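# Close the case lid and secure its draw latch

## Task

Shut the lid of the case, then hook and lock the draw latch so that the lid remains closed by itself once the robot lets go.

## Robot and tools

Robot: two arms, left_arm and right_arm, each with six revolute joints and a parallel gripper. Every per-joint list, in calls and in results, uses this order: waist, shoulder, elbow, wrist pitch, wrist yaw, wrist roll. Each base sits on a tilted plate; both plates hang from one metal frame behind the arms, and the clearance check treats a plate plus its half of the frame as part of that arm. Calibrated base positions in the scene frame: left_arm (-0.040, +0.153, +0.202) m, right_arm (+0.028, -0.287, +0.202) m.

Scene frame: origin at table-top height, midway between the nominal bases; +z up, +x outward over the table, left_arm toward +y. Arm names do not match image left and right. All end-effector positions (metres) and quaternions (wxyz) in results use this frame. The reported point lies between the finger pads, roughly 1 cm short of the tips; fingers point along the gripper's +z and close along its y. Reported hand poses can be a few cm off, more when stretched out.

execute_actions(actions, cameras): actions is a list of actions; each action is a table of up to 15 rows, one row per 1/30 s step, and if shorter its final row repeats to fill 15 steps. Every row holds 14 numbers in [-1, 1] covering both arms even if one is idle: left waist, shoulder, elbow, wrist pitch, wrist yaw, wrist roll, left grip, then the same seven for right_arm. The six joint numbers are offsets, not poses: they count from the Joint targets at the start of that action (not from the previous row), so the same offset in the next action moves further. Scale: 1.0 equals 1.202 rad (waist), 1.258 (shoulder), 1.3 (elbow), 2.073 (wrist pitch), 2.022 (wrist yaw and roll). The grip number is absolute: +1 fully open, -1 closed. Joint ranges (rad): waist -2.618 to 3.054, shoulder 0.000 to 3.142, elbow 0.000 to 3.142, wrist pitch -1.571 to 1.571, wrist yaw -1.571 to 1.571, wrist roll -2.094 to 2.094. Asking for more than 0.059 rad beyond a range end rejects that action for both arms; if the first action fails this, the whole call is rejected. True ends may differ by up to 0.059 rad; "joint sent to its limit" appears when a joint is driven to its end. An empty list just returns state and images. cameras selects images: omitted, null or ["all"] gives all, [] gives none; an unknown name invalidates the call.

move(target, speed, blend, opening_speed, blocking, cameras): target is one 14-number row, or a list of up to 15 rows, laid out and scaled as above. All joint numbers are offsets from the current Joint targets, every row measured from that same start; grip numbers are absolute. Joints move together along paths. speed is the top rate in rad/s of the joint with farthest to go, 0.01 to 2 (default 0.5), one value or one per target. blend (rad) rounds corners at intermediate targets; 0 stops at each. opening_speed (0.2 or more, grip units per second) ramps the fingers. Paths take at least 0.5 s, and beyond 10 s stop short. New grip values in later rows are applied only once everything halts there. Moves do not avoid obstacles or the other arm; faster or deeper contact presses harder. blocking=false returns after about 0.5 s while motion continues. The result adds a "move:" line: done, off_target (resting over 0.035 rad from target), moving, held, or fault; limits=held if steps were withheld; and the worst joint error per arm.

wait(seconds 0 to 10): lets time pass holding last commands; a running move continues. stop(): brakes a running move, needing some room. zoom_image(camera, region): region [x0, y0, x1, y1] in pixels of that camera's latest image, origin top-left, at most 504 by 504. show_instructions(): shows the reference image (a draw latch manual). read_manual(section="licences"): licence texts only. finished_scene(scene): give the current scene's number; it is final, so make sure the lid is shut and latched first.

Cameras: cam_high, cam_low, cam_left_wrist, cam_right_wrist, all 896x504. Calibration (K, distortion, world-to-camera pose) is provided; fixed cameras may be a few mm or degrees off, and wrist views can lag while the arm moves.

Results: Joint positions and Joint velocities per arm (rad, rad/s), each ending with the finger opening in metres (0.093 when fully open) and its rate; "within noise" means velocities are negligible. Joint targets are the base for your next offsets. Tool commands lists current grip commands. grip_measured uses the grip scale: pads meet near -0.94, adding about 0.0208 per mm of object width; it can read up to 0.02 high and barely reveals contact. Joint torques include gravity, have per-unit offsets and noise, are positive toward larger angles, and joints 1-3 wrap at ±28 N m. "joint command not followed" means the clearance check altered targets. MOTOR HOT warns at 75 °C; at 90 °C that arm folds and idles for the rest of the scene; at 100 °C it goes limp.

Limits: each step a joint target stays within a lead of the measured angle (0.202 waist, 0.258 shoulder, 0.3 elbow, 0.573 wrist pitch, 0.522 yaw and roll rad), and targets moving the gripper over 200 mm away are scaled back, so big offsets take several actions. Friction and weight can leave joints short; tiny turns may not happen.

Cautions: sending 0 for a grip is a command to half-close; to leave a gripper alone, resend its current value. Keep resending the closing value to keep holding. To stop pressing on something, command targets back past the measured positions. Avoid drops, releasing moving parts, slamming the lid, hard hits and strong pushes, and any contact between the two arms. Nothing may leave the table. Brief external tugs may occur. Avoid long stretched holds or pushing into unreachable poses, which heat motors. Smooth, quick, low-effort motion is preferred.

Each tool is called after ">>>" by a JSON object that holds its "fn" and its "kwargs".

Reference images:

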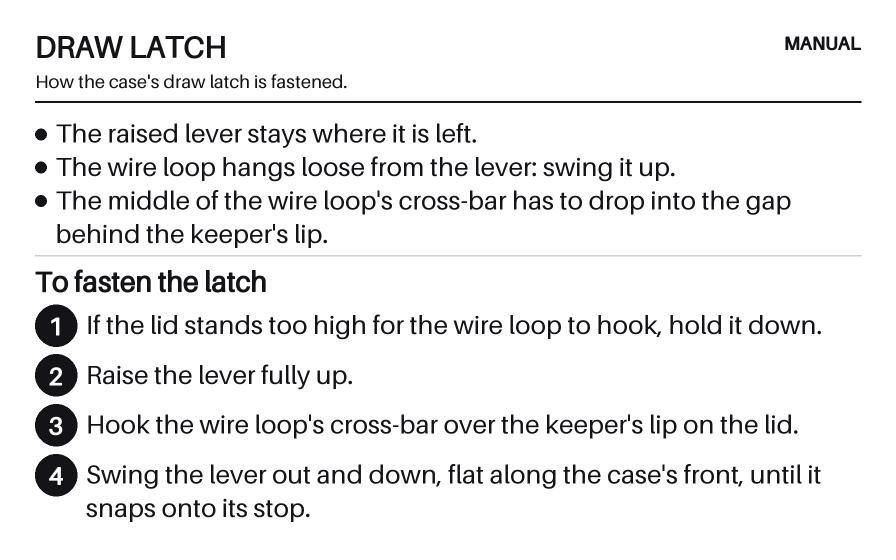

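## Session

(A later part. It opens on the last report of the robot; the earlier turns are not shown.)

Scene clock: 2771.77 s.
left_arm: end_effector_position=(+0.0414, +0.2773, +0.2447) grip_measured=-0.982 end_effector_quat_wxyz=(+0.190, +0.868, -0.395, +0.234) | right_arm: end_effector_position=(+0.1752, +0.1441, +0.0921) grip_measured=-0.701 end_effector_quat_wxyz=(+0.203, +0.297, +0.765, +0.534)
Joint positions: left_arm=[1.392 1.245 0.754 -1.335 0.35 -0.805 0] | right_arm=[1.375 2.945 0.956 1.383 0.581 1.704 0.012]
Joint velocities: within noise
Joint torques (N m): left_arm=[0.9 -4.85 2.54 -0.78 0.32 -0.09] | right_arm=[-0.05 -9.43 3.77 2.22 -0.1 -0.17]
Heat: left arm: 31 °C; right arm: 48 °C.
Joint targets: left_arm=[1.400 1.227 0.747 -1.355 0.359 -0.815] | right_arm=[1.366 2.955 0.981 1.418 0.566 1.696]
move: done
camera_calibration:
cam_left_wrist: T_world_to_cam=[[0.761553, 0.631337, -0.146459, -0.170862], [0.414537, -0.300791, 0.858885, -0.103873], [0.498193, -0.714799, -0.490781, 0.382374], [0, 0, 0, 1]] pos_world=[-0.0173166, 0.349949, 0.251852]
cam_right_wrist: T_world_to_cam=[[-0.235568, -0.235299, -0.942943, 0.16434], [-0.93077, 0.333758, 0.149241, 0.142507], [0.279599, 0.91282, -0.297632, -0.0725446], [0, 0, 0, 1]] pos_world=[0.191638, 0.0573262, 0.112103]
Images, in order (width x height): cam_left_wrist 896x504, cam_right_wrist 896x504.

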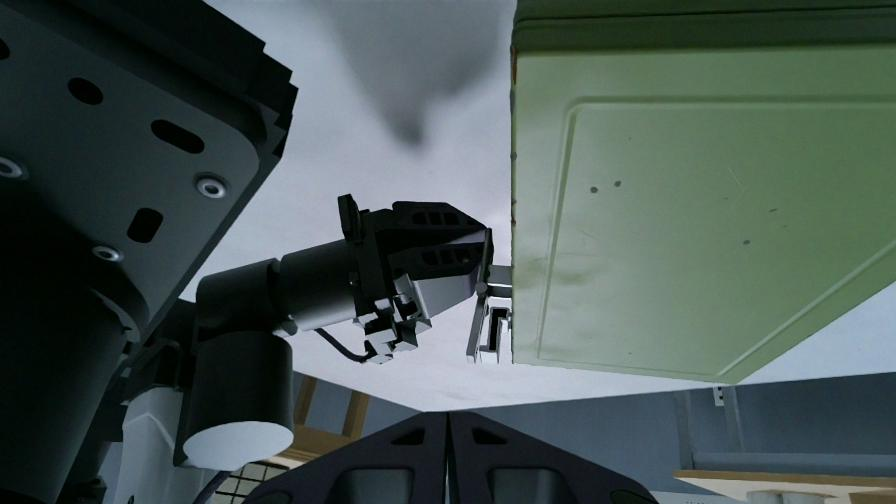

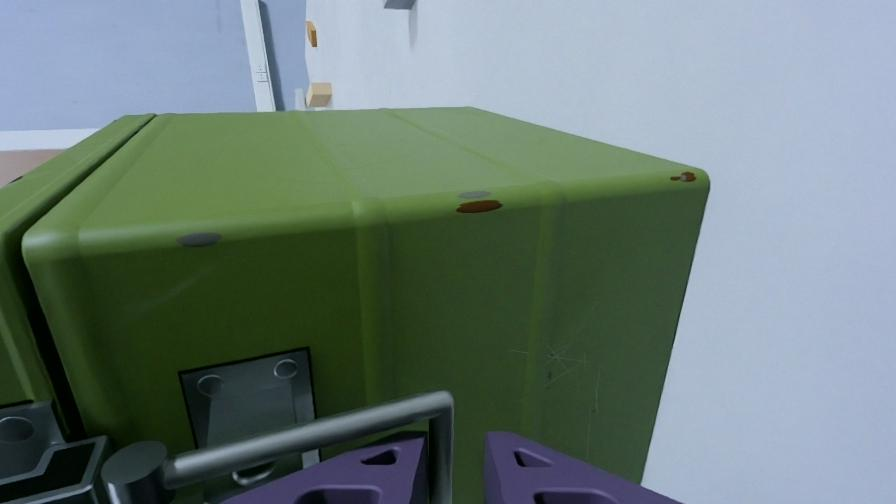

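>>> {"fn": "move", "kwargs": {"target": [0,0,0,0,0,0,-1,0,0,0,0,0,0,-0.88], "opening_speed": 0.2, "cameras": ["cam_left_wrist","cam_right_wrist"]}}

>>> {"fn": "zoom_image", "kwargs": {"camera": "cam_left_wrist", "region": [420, 200, 560, 380]}}

>>> {"fn": "zoom_image", "kwargs": {"camera": "cam_right_wrist", "region": [300, 260, 600, 504]}}

Scene clock: 2792.23 s.
left_arm: end_effector_position=(+0.0414, +0.2773, +0.2447) grip_measured=-0.982 end_effector_quat_wxyz=(+0.190, +0.868, -0.395, +0.234) | right_arm: end_effector_position=(+0.1758, +0.1455, +0.0945) grip_measured=-0.874 end_effector_quat_wxyz=(+0.202, +0.298, +0.762, +0.539)
Joint positions: left_arm=[1.392 1.245 0.754 -1.335 0.35 -0.805 0] | right_arm=[1.375 2.945 0.959 1.392 0.581 1.704 0.003]
Joint velocities: within noise
Joint torques (N m): left_arm=[0.84 -4.83 2.52 -0.78 0.31 -0.1] | right_arm=[0.12 -9.48 3.74 2.19 -0.12 -0.17]
Heat: left arm: 31 °C; right arm: 49 °C.
Joint targets: left_arm=[1.400 1.227 0.747 -1.355 0.359 -0.815] | right_arm=[1.366 2.955 0.981 1.418 0.566 1.696]
move: done
camera_calibration:
cam_left_wrist: T_world_to_cam=[[0.761553, 0.631337, -0.146459, -0.170862], [0.414537, -0.300791, 0.858885, -0.103873], [0.498193, -0.714799, -0.490781, 0.382374], [0, 0, 0, 1]] pos_world=[-0.0173166, 0.349949, 0.251852]
cam_right_wrist: T_world_to_cam=[[-0.234417, -0.224337, -0.945897, 0.165476], [-0.930532, 0.333386, 0.151541, 0.142024], [0.281353, 0.915711, -0.286904, -0.075069], [0, 0, 0, 1]] pos_world=[0.192069, 0.0585151, 0.113463]
Images, in order (width x height): cam_left_wrist 896x504, cam_right_wrist 896x504.

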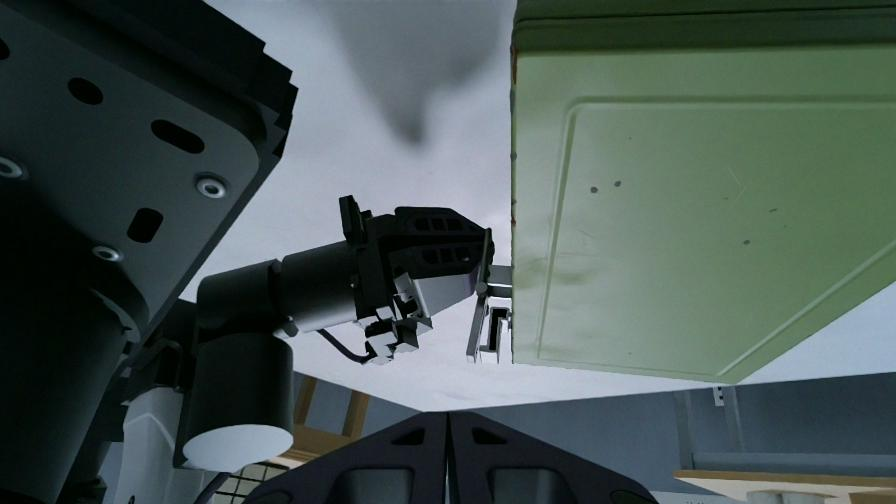

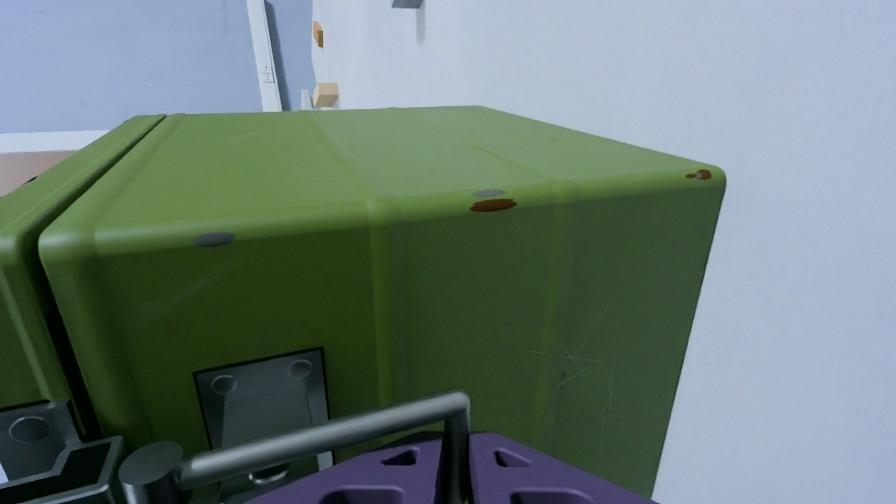

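Scaled by 2.800 from the camera's 896x504 image, which has a finer 1280x720 frame.

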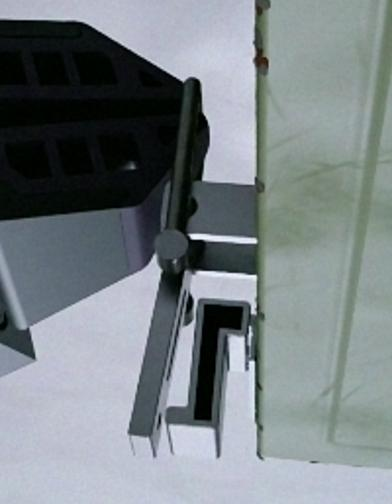

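Scaled by 1.680 from the camera's 896x504 image, which has a finer 1280x720 frame.

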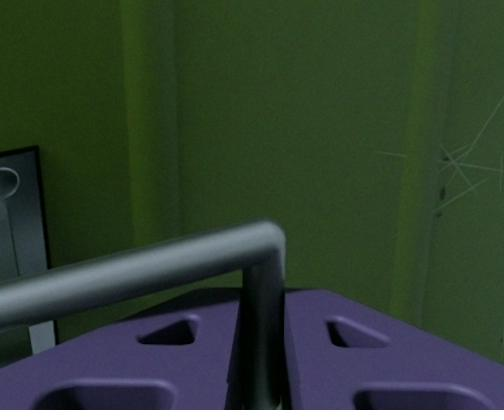

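>>> {"fn": "move", "kwargs": {"target": [0,0,0,0,0,0,-1,0.01,-0.0397,-0.0185,0,0.012,0.006,-0.88], "speed": 0.2, "cameras": []}}

Scene clock: 2855.37 s.
left_arm: end_effector_position=(+0.0414, +0.2773, +0.2447) grip_measured=-0.982 end_effector_quat_wxyz=(+0.190, +0.868, -0.395, +0.234) | right_arm: end_effector_position=(+0.1758, +0.1455, +0.0945) grip_measured=-0.874 end_effector_quat_wxyz=(+0.202, +0.298, +0.762, +0.539)
Joint positions: left_arm=[1.392 1.245 0.754 -1.335 0.35 -0.805 0] | right_arm=[1.375 2.945 0.959 1.392 0.581 1.704 0.003]
Joint velocities: within noise
Joint torques (N m): left_arm=[0.87 -4.83 2.55 -0.78 0.32 -0.1] | right_arm=[1.09 -14.26 1.7 2.17 0.11 -0.03]
Heat: left arm: 31 °C; right arm: 49 °C.
Joint targets: left_arm=[1.400 1.227 0.747 -1.355 0.359 -0.815] | right_arm=[1.378 2.905 0.957 1.418 0.591 1.709]
move: off_target (right_arm); right_arm: the shoulder is farthest, 0.040 rad from its target
No camera images: "cameras" was empty.

>>> {"fn": "move", "kwargs": {"target": [0,0,0,0,0,0,-1,0.0507,-0.031,-0.0685,0.0063,0.0302,0.0193,-0.88], "speed": 0.12, "cameras": ["cam_left_wrist","cam_right_wrist"]}}

>>> {"fn": "zoom_image", "kwargs": {"camera": "cam_left_wrist", "region": [380, 180, 560, 380]}}

>>> {"fn": "zoom_image", "kwargs": {"camera": "cam_right_wrist", "region": [300, 260, 600, 504]}}

Scene clock: 2863.63 s.
left_arm: end_effector_position=(+0.0414, +0.2773, +0.2447) grip_measured=-0.982 end_effector_quat_wxyz=(+0.190, +0.868, -0.395, +0.234) | right_arm: end_effector_position=(+0.1596, +0.1281, +0.0997) grip_measured=-0.874 end_effector_quat_wxyz=(+0.207, +0.299, +0.765, +0.532)
Joint positions: left_arm=[1.392 1.245 0.754 -1.335 0.35 -0.805 0] | right_arm=[1.43 2.907 0.873 1.402 0.635 1.744 0.003]
Joint velocities: within noise
Joint torques (N m): left_arm=[0.87 -4.85 2.51 -0.78 0.32 -0.1] | right_arm=[1.57 -13.89 1.2 2.16 0.22 -0.02]
Heat: left arm: 31 °C; right arm: 52 °C.
Joint targets: left_arm=[1.400 1.227 0.747 -1.355 0.359 -0.815] | right_arm=[1.439 2.866 0.867 1.431 0.651 1.748]
move: off_target (right_arm); right_arm: the shoulder is farthest, 0.041 rad from its target
camera_calibration:
cam_left_wrist: T_world_to_cam=[[0.761553, 0.631337, -0.146459, -0.170862], [0.414537, -0.300791, 0.858885, -0.103873], [0.498193, -0.714799, -0.490781, 0.382374], [0, 0, 0, 1]] pos_world=[-0.0173166, 0.349949, 0.251852]
cam_right_wrist: T_world_to_cam=[[-0.235558, -0.237806, -0.942317, 0.164341], [-0.927974, 0.343114, 0.145383, 0.130893], [0.288749, 0.908692, -0.301502, -0.0519089], [0, 0, 0, 1]] pos_world=[0.175166, 0.0413392, 0.120181]
Images, in order (width x height): cam_left_wrist 896x504, cam_right_wrist 896x504.

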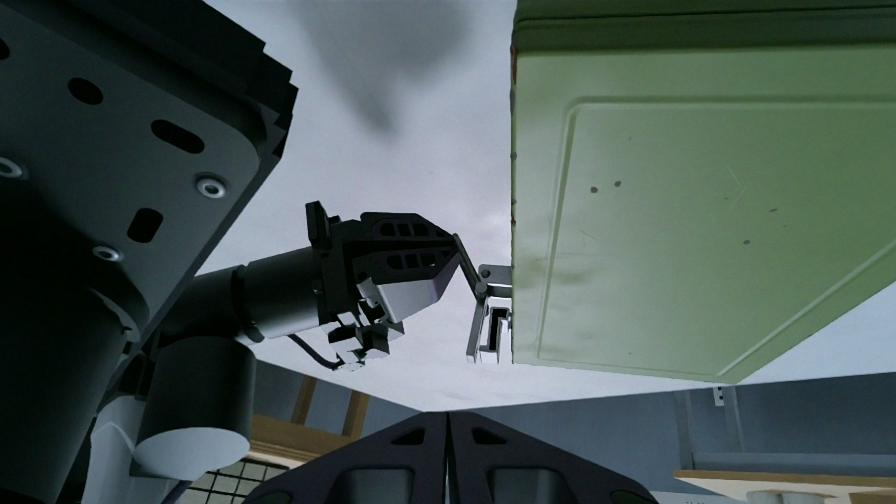

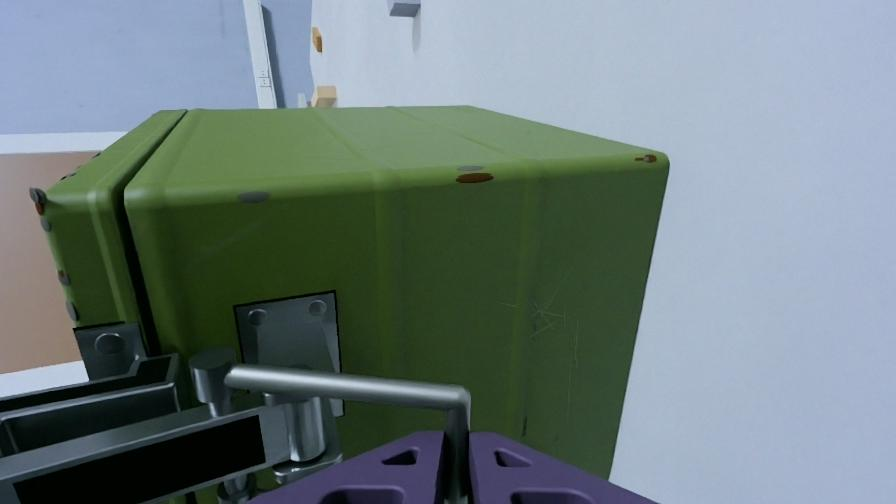

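Scaled by 2.520 from the camera's 896x504 image, which has a finer 1280x720 frame.

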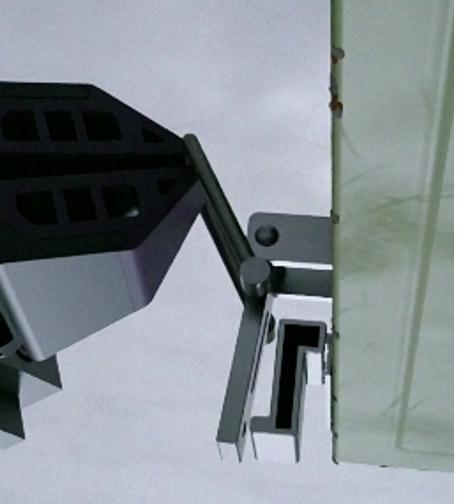

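Scaled by 1.680 from the camera's 896x504 image, which has a finer 1280x720 frame.

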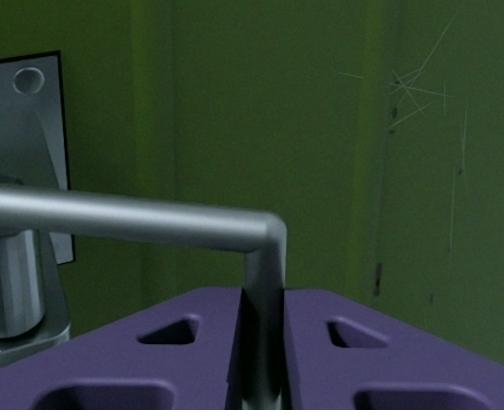

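>>> {"fn": "move", "kwargs": {"target": [0,0,0,0,0,0,-1,0.0358,-0.0588,-0.0669,0,0.0198,0.0143,-0.88], "speed": 0.12, "cameras": ["cam_left_wrist"]}}

>>> {"fn": "zoom_image", "kwargs": {"camera": "cam_left_wrist", "region": [380, 180, 560, 380]}}

Scene clock: 2872.10 s.
left_arm: end_effector_position=(+0.0414, +0.2773, +0.2447) grip_measured=-0.982 end_effector_quat_wxyz=(+0.190, +0.868, -0.395, +0.234) | right_arm: end_effector_position=(+0.1471, +0.1148, +0.1161) grip_measured=-0.874 end_effector_quat_wxyz=(+0.208, +0.297, +0.765, +0.532)
Joint positions: left_arm=[1.392 1.245 0.754 -1.335 0.35 -0.805 0] | right_arm=[1.475 2.836 0.784 1.402 0.671 1.773 0.003]
Joint velocities: within noise
Joint torques (N m): left_arm=[0.87 -4.81 2.52 -0.78 0.31 -0.09] | right_arm=[1.17 -13.38 1.29 2.13 0.36 -0.05]
Heat: left arm: 31 °C; right arm: 54 °C.
Joint targets: left_arm=[1.400 1.227 0.747 -1.355 0.359 -0.815] | right_arm=[1.482 2.792 0.781 1.431 0.692 1.776]
move: off_target (right_arm); right_arm: the shoulder is farthest, 0.044 rad from its target
camera_calibration:
cam_left_wrist: T_world_to_cam=[[0.761553, 0.631337, -0.146459, -0.170862], [0.414537, -0.300791, 0.858885, -0.103873], [0.498193, -0.714799, -0.490781, 0.382374], [0, 0, 0, 1]] pos_world=[-0.0173166, 0.349949, 0.251852]
Images, in order (width x height): cam_left_wrist 896x504.

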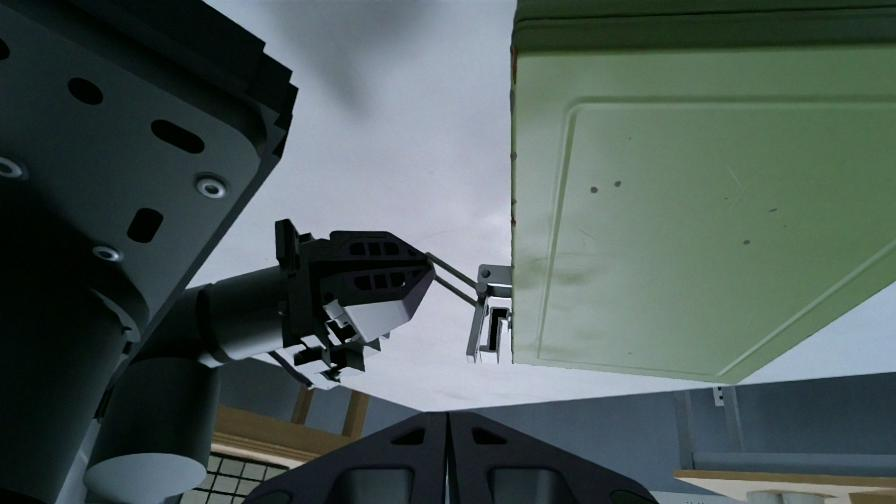

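Scaled by 2.520 from the camera's 896x504 image, which has a finer 1280x720 frame.

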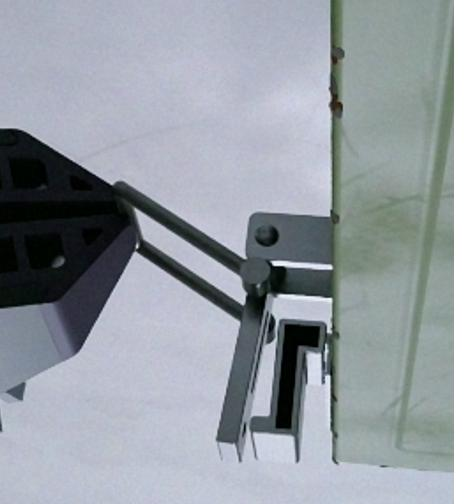

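>>> {"fn": "move", "kwargs": {"target": [0,0,0,0,0,0,-1,0.0166,-0.0882,-0.0508,-0.0420,0.0074,0.0084,-0.88], "speed": 0.12, "cameras": ["cam_left_wrist"]}}

>>> {"fn": "zoom_image", "kwargs": {"camera": "cam_left_wrist", "region": [380, 180, 560, 380]}}

Scene clock: 2878.27 s.
left_arm: end_effector_position=(+0.0414, +0.2773, +0.2447) grip_measured=-0.982 end_effector_quat_wxyz=(+0.190, +0.868, -0.395, +0.234) | right_arm: end_effector_position=(+0.1420, +0.1090, +0.1405) grip_measured=-0.875 end_effector_quat_wxyz=(+0.208, +0.296, +0.766, +0.531)
Joint positions: left_arm=[1.392 1.245 0.754 -1.335 0.35 -0.805 0] | right_arm=[1.498 2.721 0.715 1.343 0.688 1.788 0.003]
Joint velocities: within noise
Joint torques (N m): left_arm=[0.85 -4.81 2.54 -0.77 0.32 -0.1] | right_arm=[0.73 -12.86 1.8 1.86 0.3 -0.01]
Heat: left arm: 31 °C; right arm: 54 °C.
Joint targets: left_arm=[1.400 1.227 0.747 -1.355 0.359 -0.815] | right_arm=[1.502 2.682 0.714 1.344 0.707 1.793]
move: off_target (right_arm); right_arm: the shoulder is farthest, 0.040 rad from its target
camera_calibration:
cam_left_wrist: T_world_to_cam=[[0.761553, 0.631337, -0.146459, -0.170862], [0.414537, -0.300791, 0.858885, -0.103873], [0.498193, -0.714799, -0.490781, 0.382374], [0, 0, 0, 1]] pos_world=[-0.0173166, 0.349949, 0.251852]
Images, in order (width x height): cam_left_wrist 896x504.

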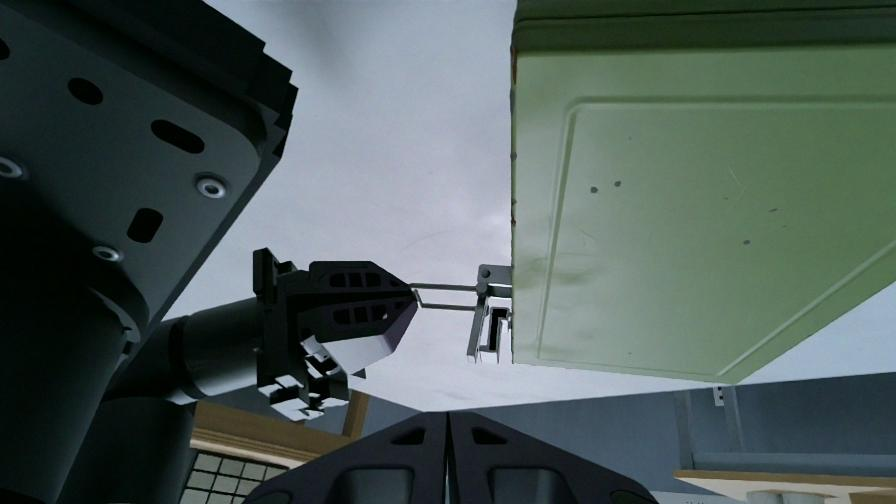

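Scaled by 2.520 from the camera's 896x504 image, which has a finer 1280x720 frame.

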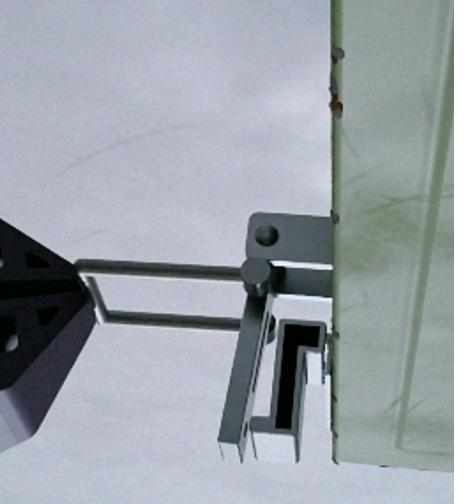

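>>> {"fn": "move", "kwargs": {"target": [0,0,0,0,0,0,-1,0,-0.0564,-0.0092,-0.0246,0,0,-0.88], "speed": 0.12, "cameras": ["cam_left_wrist","cam_right_wrist"]}}

>>> {"fn": "zoom_image", "kwargs": {"camera": "cam_left_wrist", "region": [380, 180, 560, 380]}}

>>> {"fn": "zoom_image", "kwargs": {"camera": "cam_right_wrist", "region": [300, 260, 600, 504]}}

Scene clock: 2890.60 s.
left_arm: end_effector_position=(+0.0414, +0.2773, +0.2447) grip_measured=-0.982 end_effector_quat_wxyz=(+0.190, +0.868, -0.395, +0.234) | right_arm: end_effector_position=(+0.1446, +0.1127, +0.1634) grip_measured=-0.878 end_effector_quat_wxyz=(+0.210, +0.302, +0.756, +0.541)
Joint positions: left_arm=[1.392 1.245 0.754 -1.335 0.35 -0.805 0] | right_arm=[1.501 2.643 0.702 1.306 0.703 1.789 0.003]
Joint velocities: within noise
Joint torques (N m): left_arm=[0.83 -4.82 2.52 -0.78 0.31 -0.1] | right_arm=[0.61 -12.18 2.21 1.72 0.11 -0.02]
Heat: left arm: 31 °C; right arm: 55 °C.
Joint targets: left_arm=[1.400 1.227 0.747 -1.355 0.359 -0.815] | right_arm=[1.502 2.611 0.703 1.293 0.707 1.793]
move: done
camera_calibration:
cam_left_wrist: T_world_to_cam=[[0.761553, 0.631337, -0.146459, -0.170862], [0.414537, -0.300791, 0.858885, -0.103873], [0.498193, -0.714799, -0.490781, 0.382374], [0, 0, 0, 1]] pos_world=[-0.0173166, 0.349949, 0.251852]
cam_right_wrist: T_world_to_cam=[[-0.226669, -0.213364, -0.950314, 0.214385], [-0.926597, 0.347841, 0.142914, 0.112696], [0.300066, 0.912952, -0.276547, -0.0205691], [0, 0, 0, 1]] pos_world=[0.15919, 0.0253201, 0.181938]
Images, in order (width x height): cam_left_wrist 896x504, cam_right_wrist 896x504.

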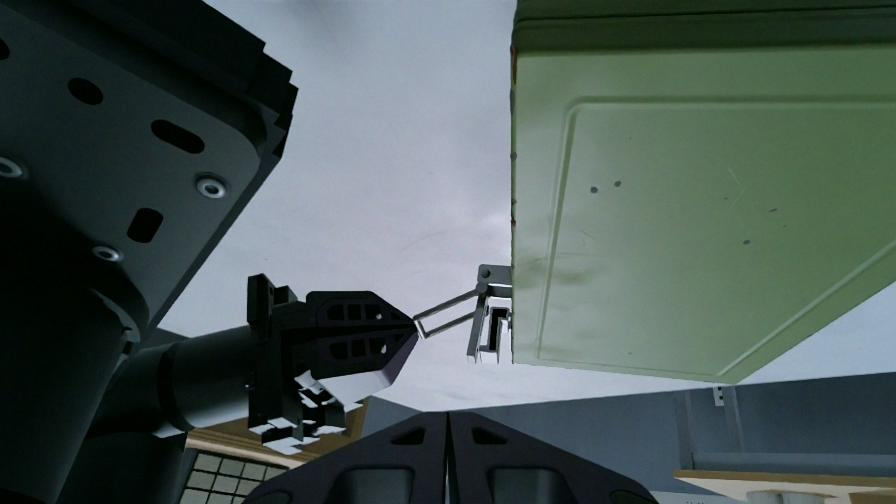

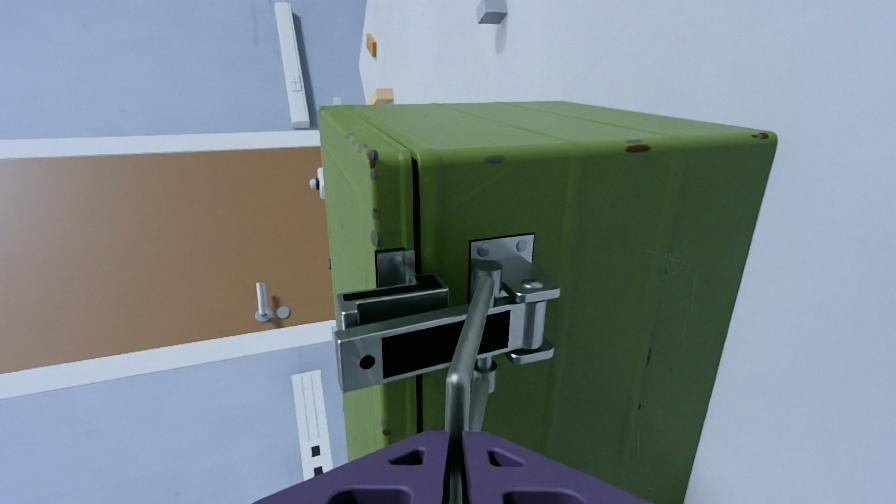

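Scaled by 2.520 from the camera's 896x504 image, which has a finer 1280x720 frame.

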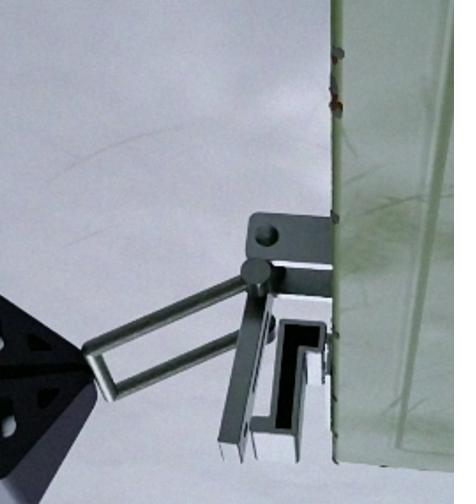

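Scaled by 1.680 from the camera's 896x504 image, which has a finer 1280x720 frame.

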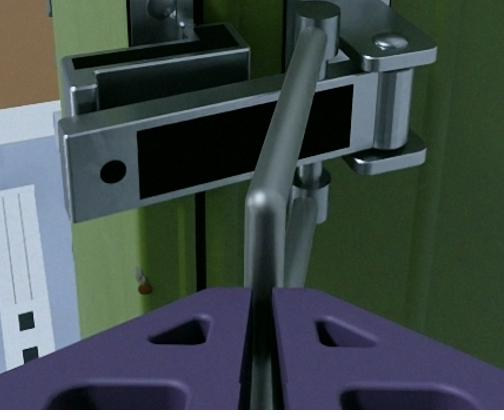

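>>> {"fn": "move", "kwargs": {"target": [[0,0,0,0,0,0,-1,0,0,0,0,0,0,-0.79],[0,0,0,0,0,0,-1,-0.0582,0.0429,-0.0254,0.0468,-0.0331,-0.0287,-0.79]], "speed": 0.12, "cameras": ["cam_left_wrist","cam_right_wrist"]}}

>>> {"fn": "zoom_image", "kwargs": {"camera": "cam_left_wrist", "region": [380, 180, 560, 380]}}

>>> {"fn": "zoom_image", "kwargs": {"camera": "cam_right_wrist", "region": [300, 260, 600, 504]}}

Scene clock: 2921.70 s.
left_arm: end_effector_position=(+0.0414, +0.2773, +0.2447) grip_measured=-0.982 end_effector_quat_wxyz=(+0.190, +0.868, -0.395, +0.234) | right_arm: end_effector_position=(+0.1615, +0.1046, +0.1608) grip_measured=-0.791 end_effector_quat_wxyz=(+0.211, +0.303, +0.756, +0.540)
Joint positions: left_arm=[1.392 1.245 0.754 -1.335 0.35 -0.805 0] | right_arm=[1.438 2.652 0.675 1.368 0.655 1.744 0.007]
Joint velocities: within noise
Joint torques (N m): left_arm=[0.87 -4.83 2.52 -0.78 0.32 -0.1] | right_arm=[0.28 -8.03 1.63 2.08 -0.06 -0.18]
Heat: left arm: 31 °C; right arm: 56 °C.
Joint targets: left_arm=[1.400 1.227 0.747 -1.355 0.359 -0.815] | right_arm=[1.432 2.665 0.669 1.390 0.640 1.735]
move: done
camera_calibration:
cam_left_wrist: T_world_to_cam=[[0.761553, 0.631337, -0.146459, -0.170862], [0.414537, -0.300791, 0.858885, -0.103873], [0.498193, -0.714799, -0.490781, 0.382374], [0, 0, 0, 1]] pos_world=[-0.0173166, 0.349949, 0.251852]
cam_right_wrist: T_world_to_cam=[[-0.227552, -0.215156, -0.949699, 0.214282], [-0.925648, 0.350582, 0.142364, 0.131168], [0.302317, 0.911483, -0.278934, -0.0188305], [0, 0, 0, 1]] pos_world=[0.175868, 0.0172826, 0.179578]
Images, in order (width x height): cam_left_wrist 896x504, cam_right_wrist 896x504.

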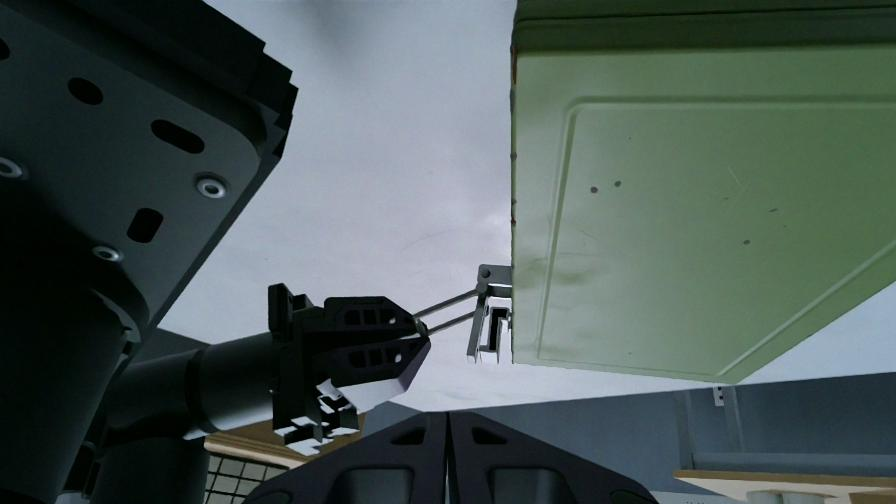

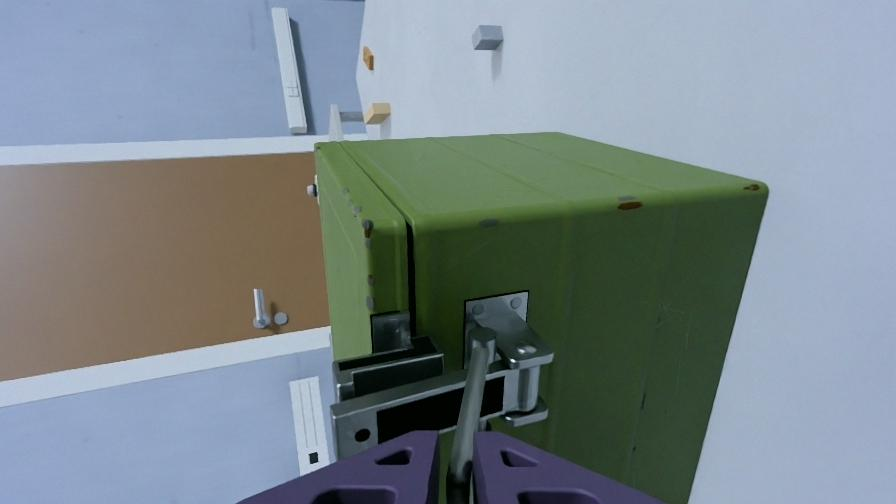

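Scaled by 2.520 from the camera's 896x504 image, which has a finer 1280x720 frame.

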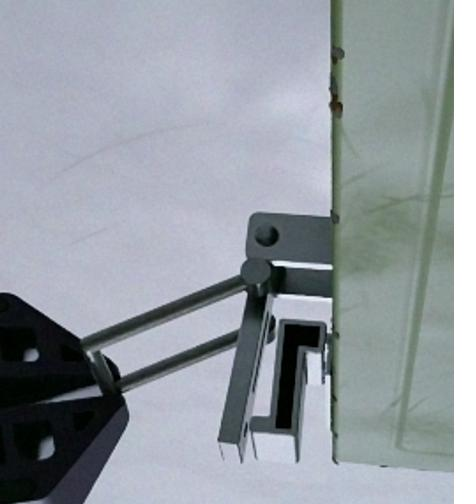

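Scaled by 1.680 from the camera's 896x504 image, which has a finer 1280x720 frame.

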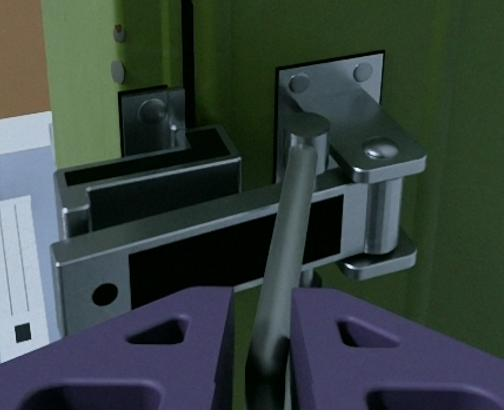

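>>> {"fn": "move", "kwargs": {"target": [0,0,0,0,0,0,-1,0,0,0,0,0,0,-0.90], "opening_speed": 0.2, "cameras": ["cam_left_wrist","cam_right_wrist"]}}

>>> {"fn": "zoom_image", "kwargs": {"camera": "cam_left_wrist", "region": [380, 180, 560, 380]}}

>>> {"fn": "zoom_image", "kwargs": {"camera": "cam_right_wrist", "region": [300, 260, 600, 504]}}

Scene clock: 2932.63 s.
left_arm: end_effector_position=(+0.0414, +0.2773, +0.2447) grip_measured=-0.982 end_effector_quat_wxyz=(+0.190, +0.868, -0.395, +0.234) | right_arm: end_effector_position=(+0.1613, +0.1048, +0.1609) grip_measured=-0.892 end_effector_quat_wxyz=(+0.211, +0.302, +0.756, +0.541)
Joint positions: left_arm=[1.392 1.245 0.754 -1.335 0.35 -0.805 0] | right_arm=[1.438 2.652 0.675 1.369 0.654 1.743 0.002]
Joint velocities: within noise
Joint torques (N m): left_arm=[0.84 -4.83 2.52 -0.78 0.32 -0.1] | right_arm=[0.35 -8.02 1.51 2.08 -0.11 -0.12]
Heat: left arm: 31 °C; right arm: 53 °C.
Joint targets: left_arm=[1.400 1.227 0.747 -1.355 0.359 -0.815] | right_arm=[1.432 2.665 0.669 1.390 0.640 1.735]
move: done
camera_calibration:
cam_left_wrist: T_world_to_cam=[[0.761553, 0.631337, -0.146459, -0.170862], [0.414537, -0.300791, 0.858885, -0.103873], [0.498193, -0.714799, -0.490781, 0.382374], [0, 0, 0, 1]] pos_world=[-0.0173166, 0.349949, 0.251852]
cam_right_wrist: T_world_to_cam=[[-0.227375, -0.214817, -0.949818, 0.214358], [-0.926035, 0.349443, 0.142649, 0.131105], [0.301264, 0.911999, -0.278383, -0.0188931], [0, 0, 0, 1]] pos_world=[0.175839, 0.0174647, 0.17964]
Images, in order (width x height): cam_left_wrist 896x504, cam_right_wrist 896x504.

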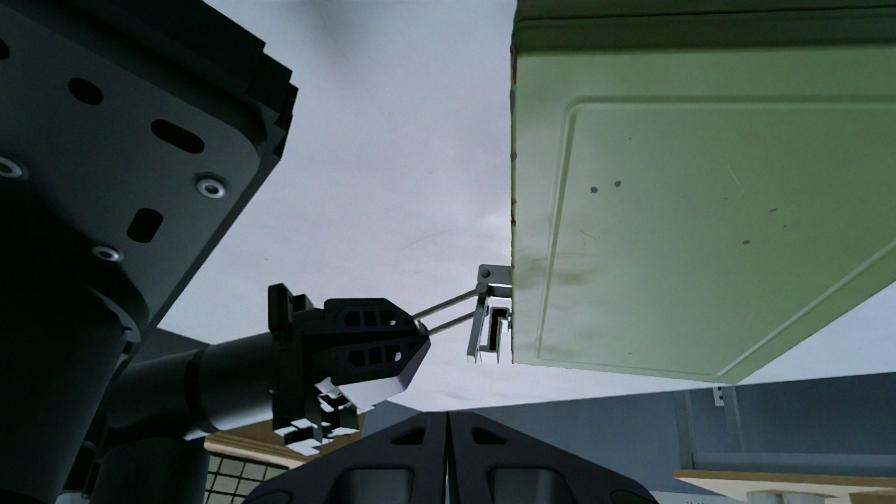

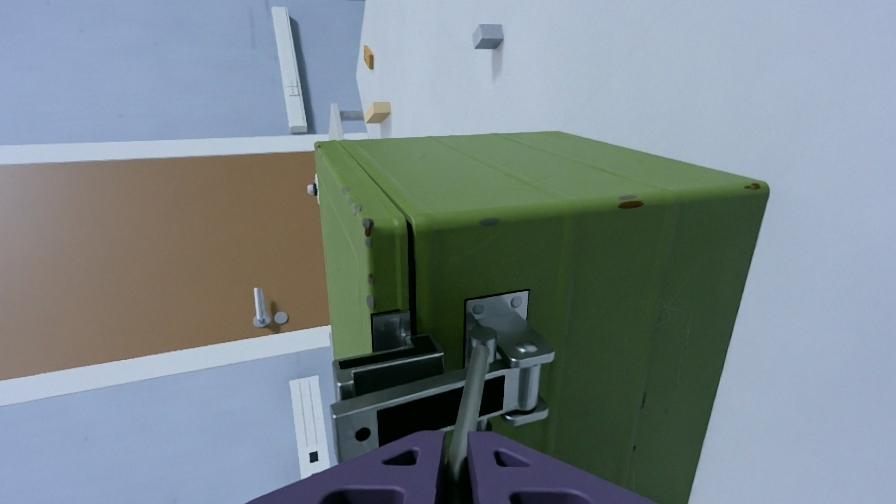

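Scaled by 2.520 from the camera's 896x504 image, which has a finer 1280x720 frame.

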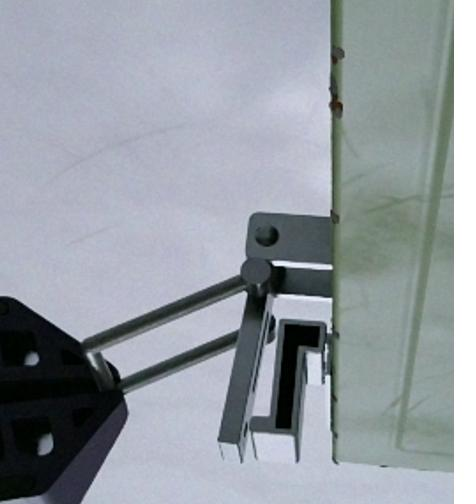

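Scaled by 1.680 from the camera's 896x504 image, which has a finer 1280x720 frame.

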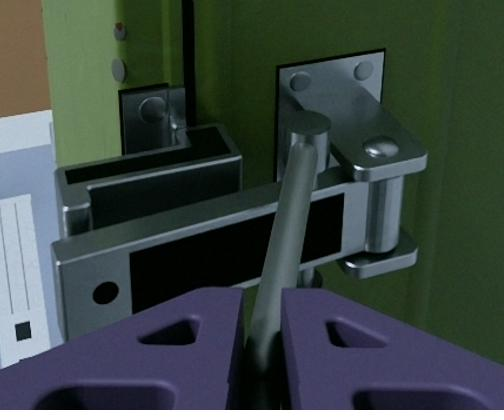

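>>> {"fn": "move", "kwargs": {"target": [[0,0,0,0,0,0,-1,0,-0.0342,0.0185,-0.0164,0,0.005,-0.90],[0,0,0,0,0,0,-1,-0.02,-0.1661,0.0338,-0.1814,-0.0247,0.0415,-0.90],[0,0,0,0,0,0,-1,-0.0391,-0.2568,0.0846,-0.3353,-0.05,0.0717,-0.90]], "speed": 0.18, "cameras": ["cam_left_wrist","cam_right_wrist"]}}

>>> {"fn": "zoom_image", "kwargs": {"camera": "cam_left_wrist", "region": [380, 180, 560, 380]}}

Scene clock: 3005.97 s.
left_arm: end_effector_position=(+0.0414, +0.2773, +0.2447) grip_measured=-0.982 end_effector_quat_wxyz=(+0.190, +0.868, -0.395, +0.234) | right_arm: end_effector_position=(+0.1663, +0.1107, +0.1703) grip_measured=-0.892 end_effector_quat_wxyz=(+0.168, +0.322, +0.824, +0.434)
Joint positions: left_arm=[1.392 1.245 0.754 -1.335 0.35 -0.805 0] | right_arm=[1.391 2.377 0.762 0.713 0.548 1.873 0.002]
Joint velocities: within noise
Joint torques (N m): left_arm=[0.83 -4.83 2.54 -0.77 0.32 -0.1] | right_arm=[0.17 -12.44 5.18 1.5 0 0]
Heat: left arm: 31 °C; right arm: 46 °C.
Joint targets: left_arm=[1.400 1.227 0.747 -1.355 0.359 -0.815] | right_arm=[1.385 2.341 0.779 0.695 0.539 1.880]
move: done
camera_calibration:
cam_left_wrist: T_world_to_cam=[[0.761553, 0.631337, -0.146459, -0.170862], [0.414537, -0.300791, 0.858885, -0.103873], [0.498193, -0.714799, -0.490781, 0.382374], [0, 0, 0, 1]] pos_world=[-0.0173166, 0.349949, 0.251852]
cam_right_wrist: T_world_to_cam=[[-0.384072, -0.399042, -0.832619, 0.252152], [-0.89675, 0.375933, 0.233484, 0.109063], [0.219839, 0.836325, -0.502226, 0.0369066], [0, 0, 0, 1]] pos_world=[0.186533, 0.0287527, 0.203017]
Images, in order (width x height): cam_left_wrist 896x504, cam_right_wrist 896x504.

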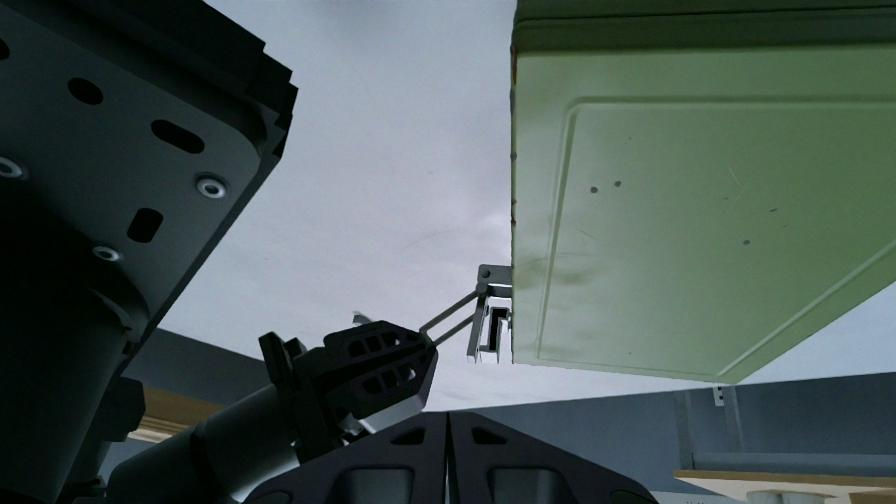

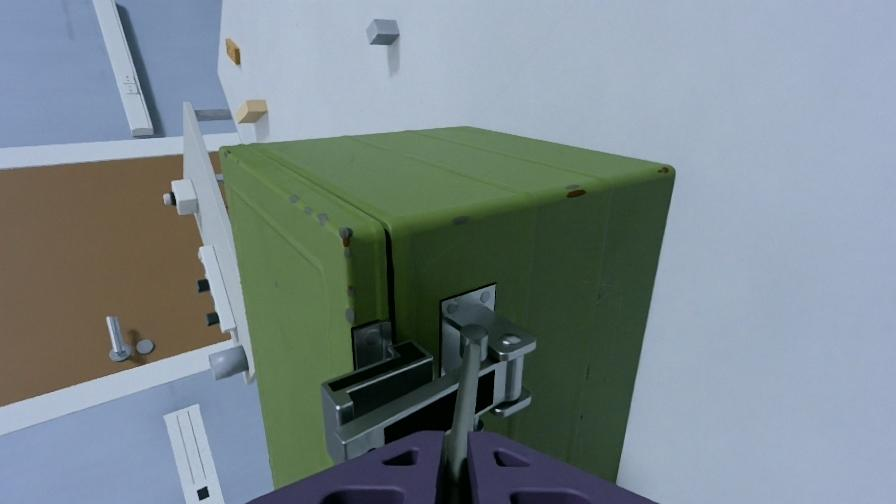

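Scaled by 2.520 from the camera's 896x504 image, which has a finer 1280x720 frame.

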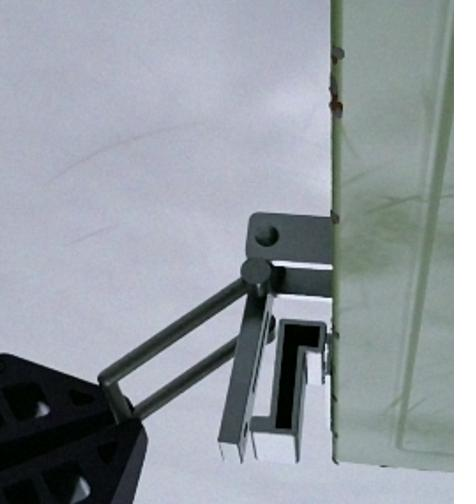

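>>> {"fn": "move", "kwargs": {"target": [[0,0,0,0,0,0,-1,-0.0208,-0.0556,0.0777,-0.1462,-0.0267,0.0242,-0.90],[0,0,0,0,0,0,-1,-0.0524,-0.0644,0.2138,-0.3198,-0.0663,0.0450,-0.90]], "speed": 0.2, "cameras": ["cam_left_wrist","cam_right_wrist"]}}

>>> {"fn": "zoom_image", "kwargs": {"camera": "cam_left_wrist", "region": [380, 180, 560, 380]}}

Scene clock: 3027.63 s.
left_arm: end_effector_position=(+0.0414, +0.2773, +0.2447) grip_measured=-0.982 end_effector_quat_wxyz=(+0.190, +0.868, -0.395, +0.234) | right_arm: end_effector_position=(+0.1741, +0.1192, +0.1796) grip_measured=-0.892 end_effector_quat_wxyz=(+0.120, +0.345, +0.880, +0.305)
Joint positions: left_arm=[1.392 1.245 0.754 -1.335 0.35 -0.805 0] | right_arm=[1.33 2.293 1.037 0.062 0.418 1.963 0.002]
Joint velocities: within noise
Joint torques (N m): left_arm=[0.88 -4.82 2.51 -0.77 0.32 -0.11] | right_arm=[0.38 -12.67 6.82 1.05 0.01 0.03]
Heat: left arm: 31 °C; right arm: 48 °C.
Joint targets: left_arm=[1.400 1.227 0.747 -1.355 0.359 -0.815] | right_arm=[1.322 2.260 1.057 0.032 0.405 1.971]
move: done
camera_calibration:
cam_left_wrist: T_world_to_cam=[[0.761553, 0.631337, -0.146459, -0.170862], [0.414537, -0.300791, 0.858885, -0.103873], [0.498193, -0.714799, -0.490781, 0.382374], [0, 0, 0, 1]] pos_world=[-0.0173166, 0.349949, 0.251852]
cam_right_wrist: T_world_to_cam=[[-0.534824, -0.561237, -0.631646, 0.275722], [-0.839066, 0.440921, 0.318679, 0.0776101], [0.0996516, 0.70043, -0.70673, 0.106627], [0, 0, 0, 1]] pos_world=[0.201957, 0.0458412, 0.224782]
Images, in order (width x height): cam_left_wrist 896x504, cam_right_wrist 896x504.

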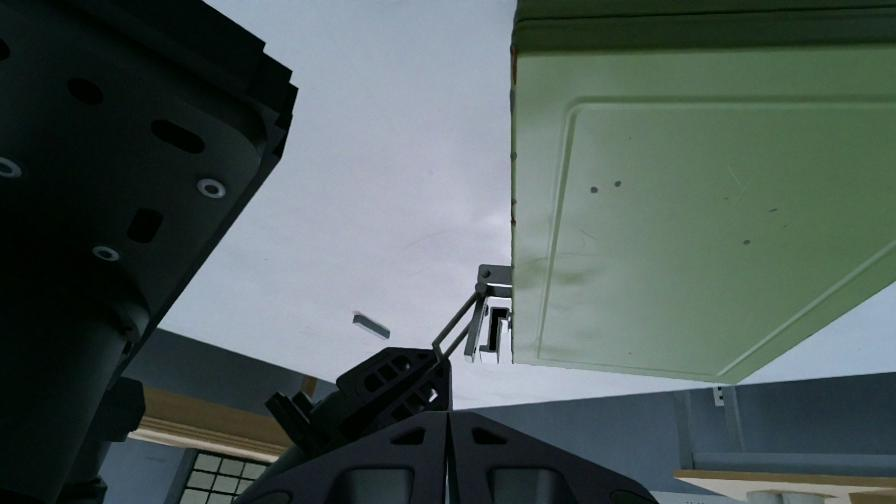

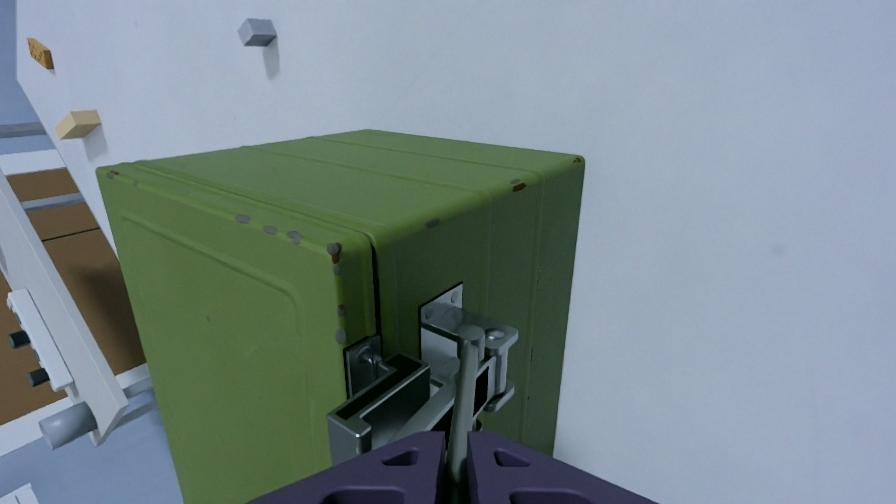

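Scaled by 2.520 from the camera's 896x504 image, which has a finer 1280x720 frame.

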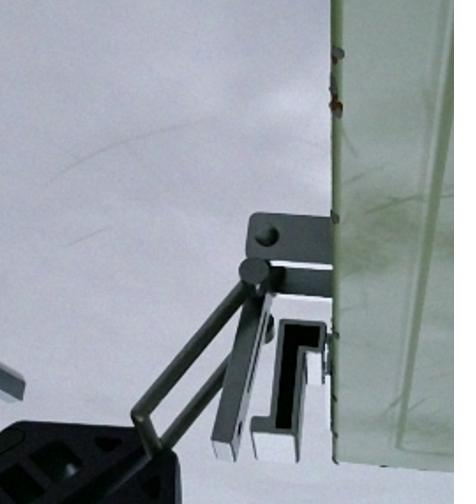

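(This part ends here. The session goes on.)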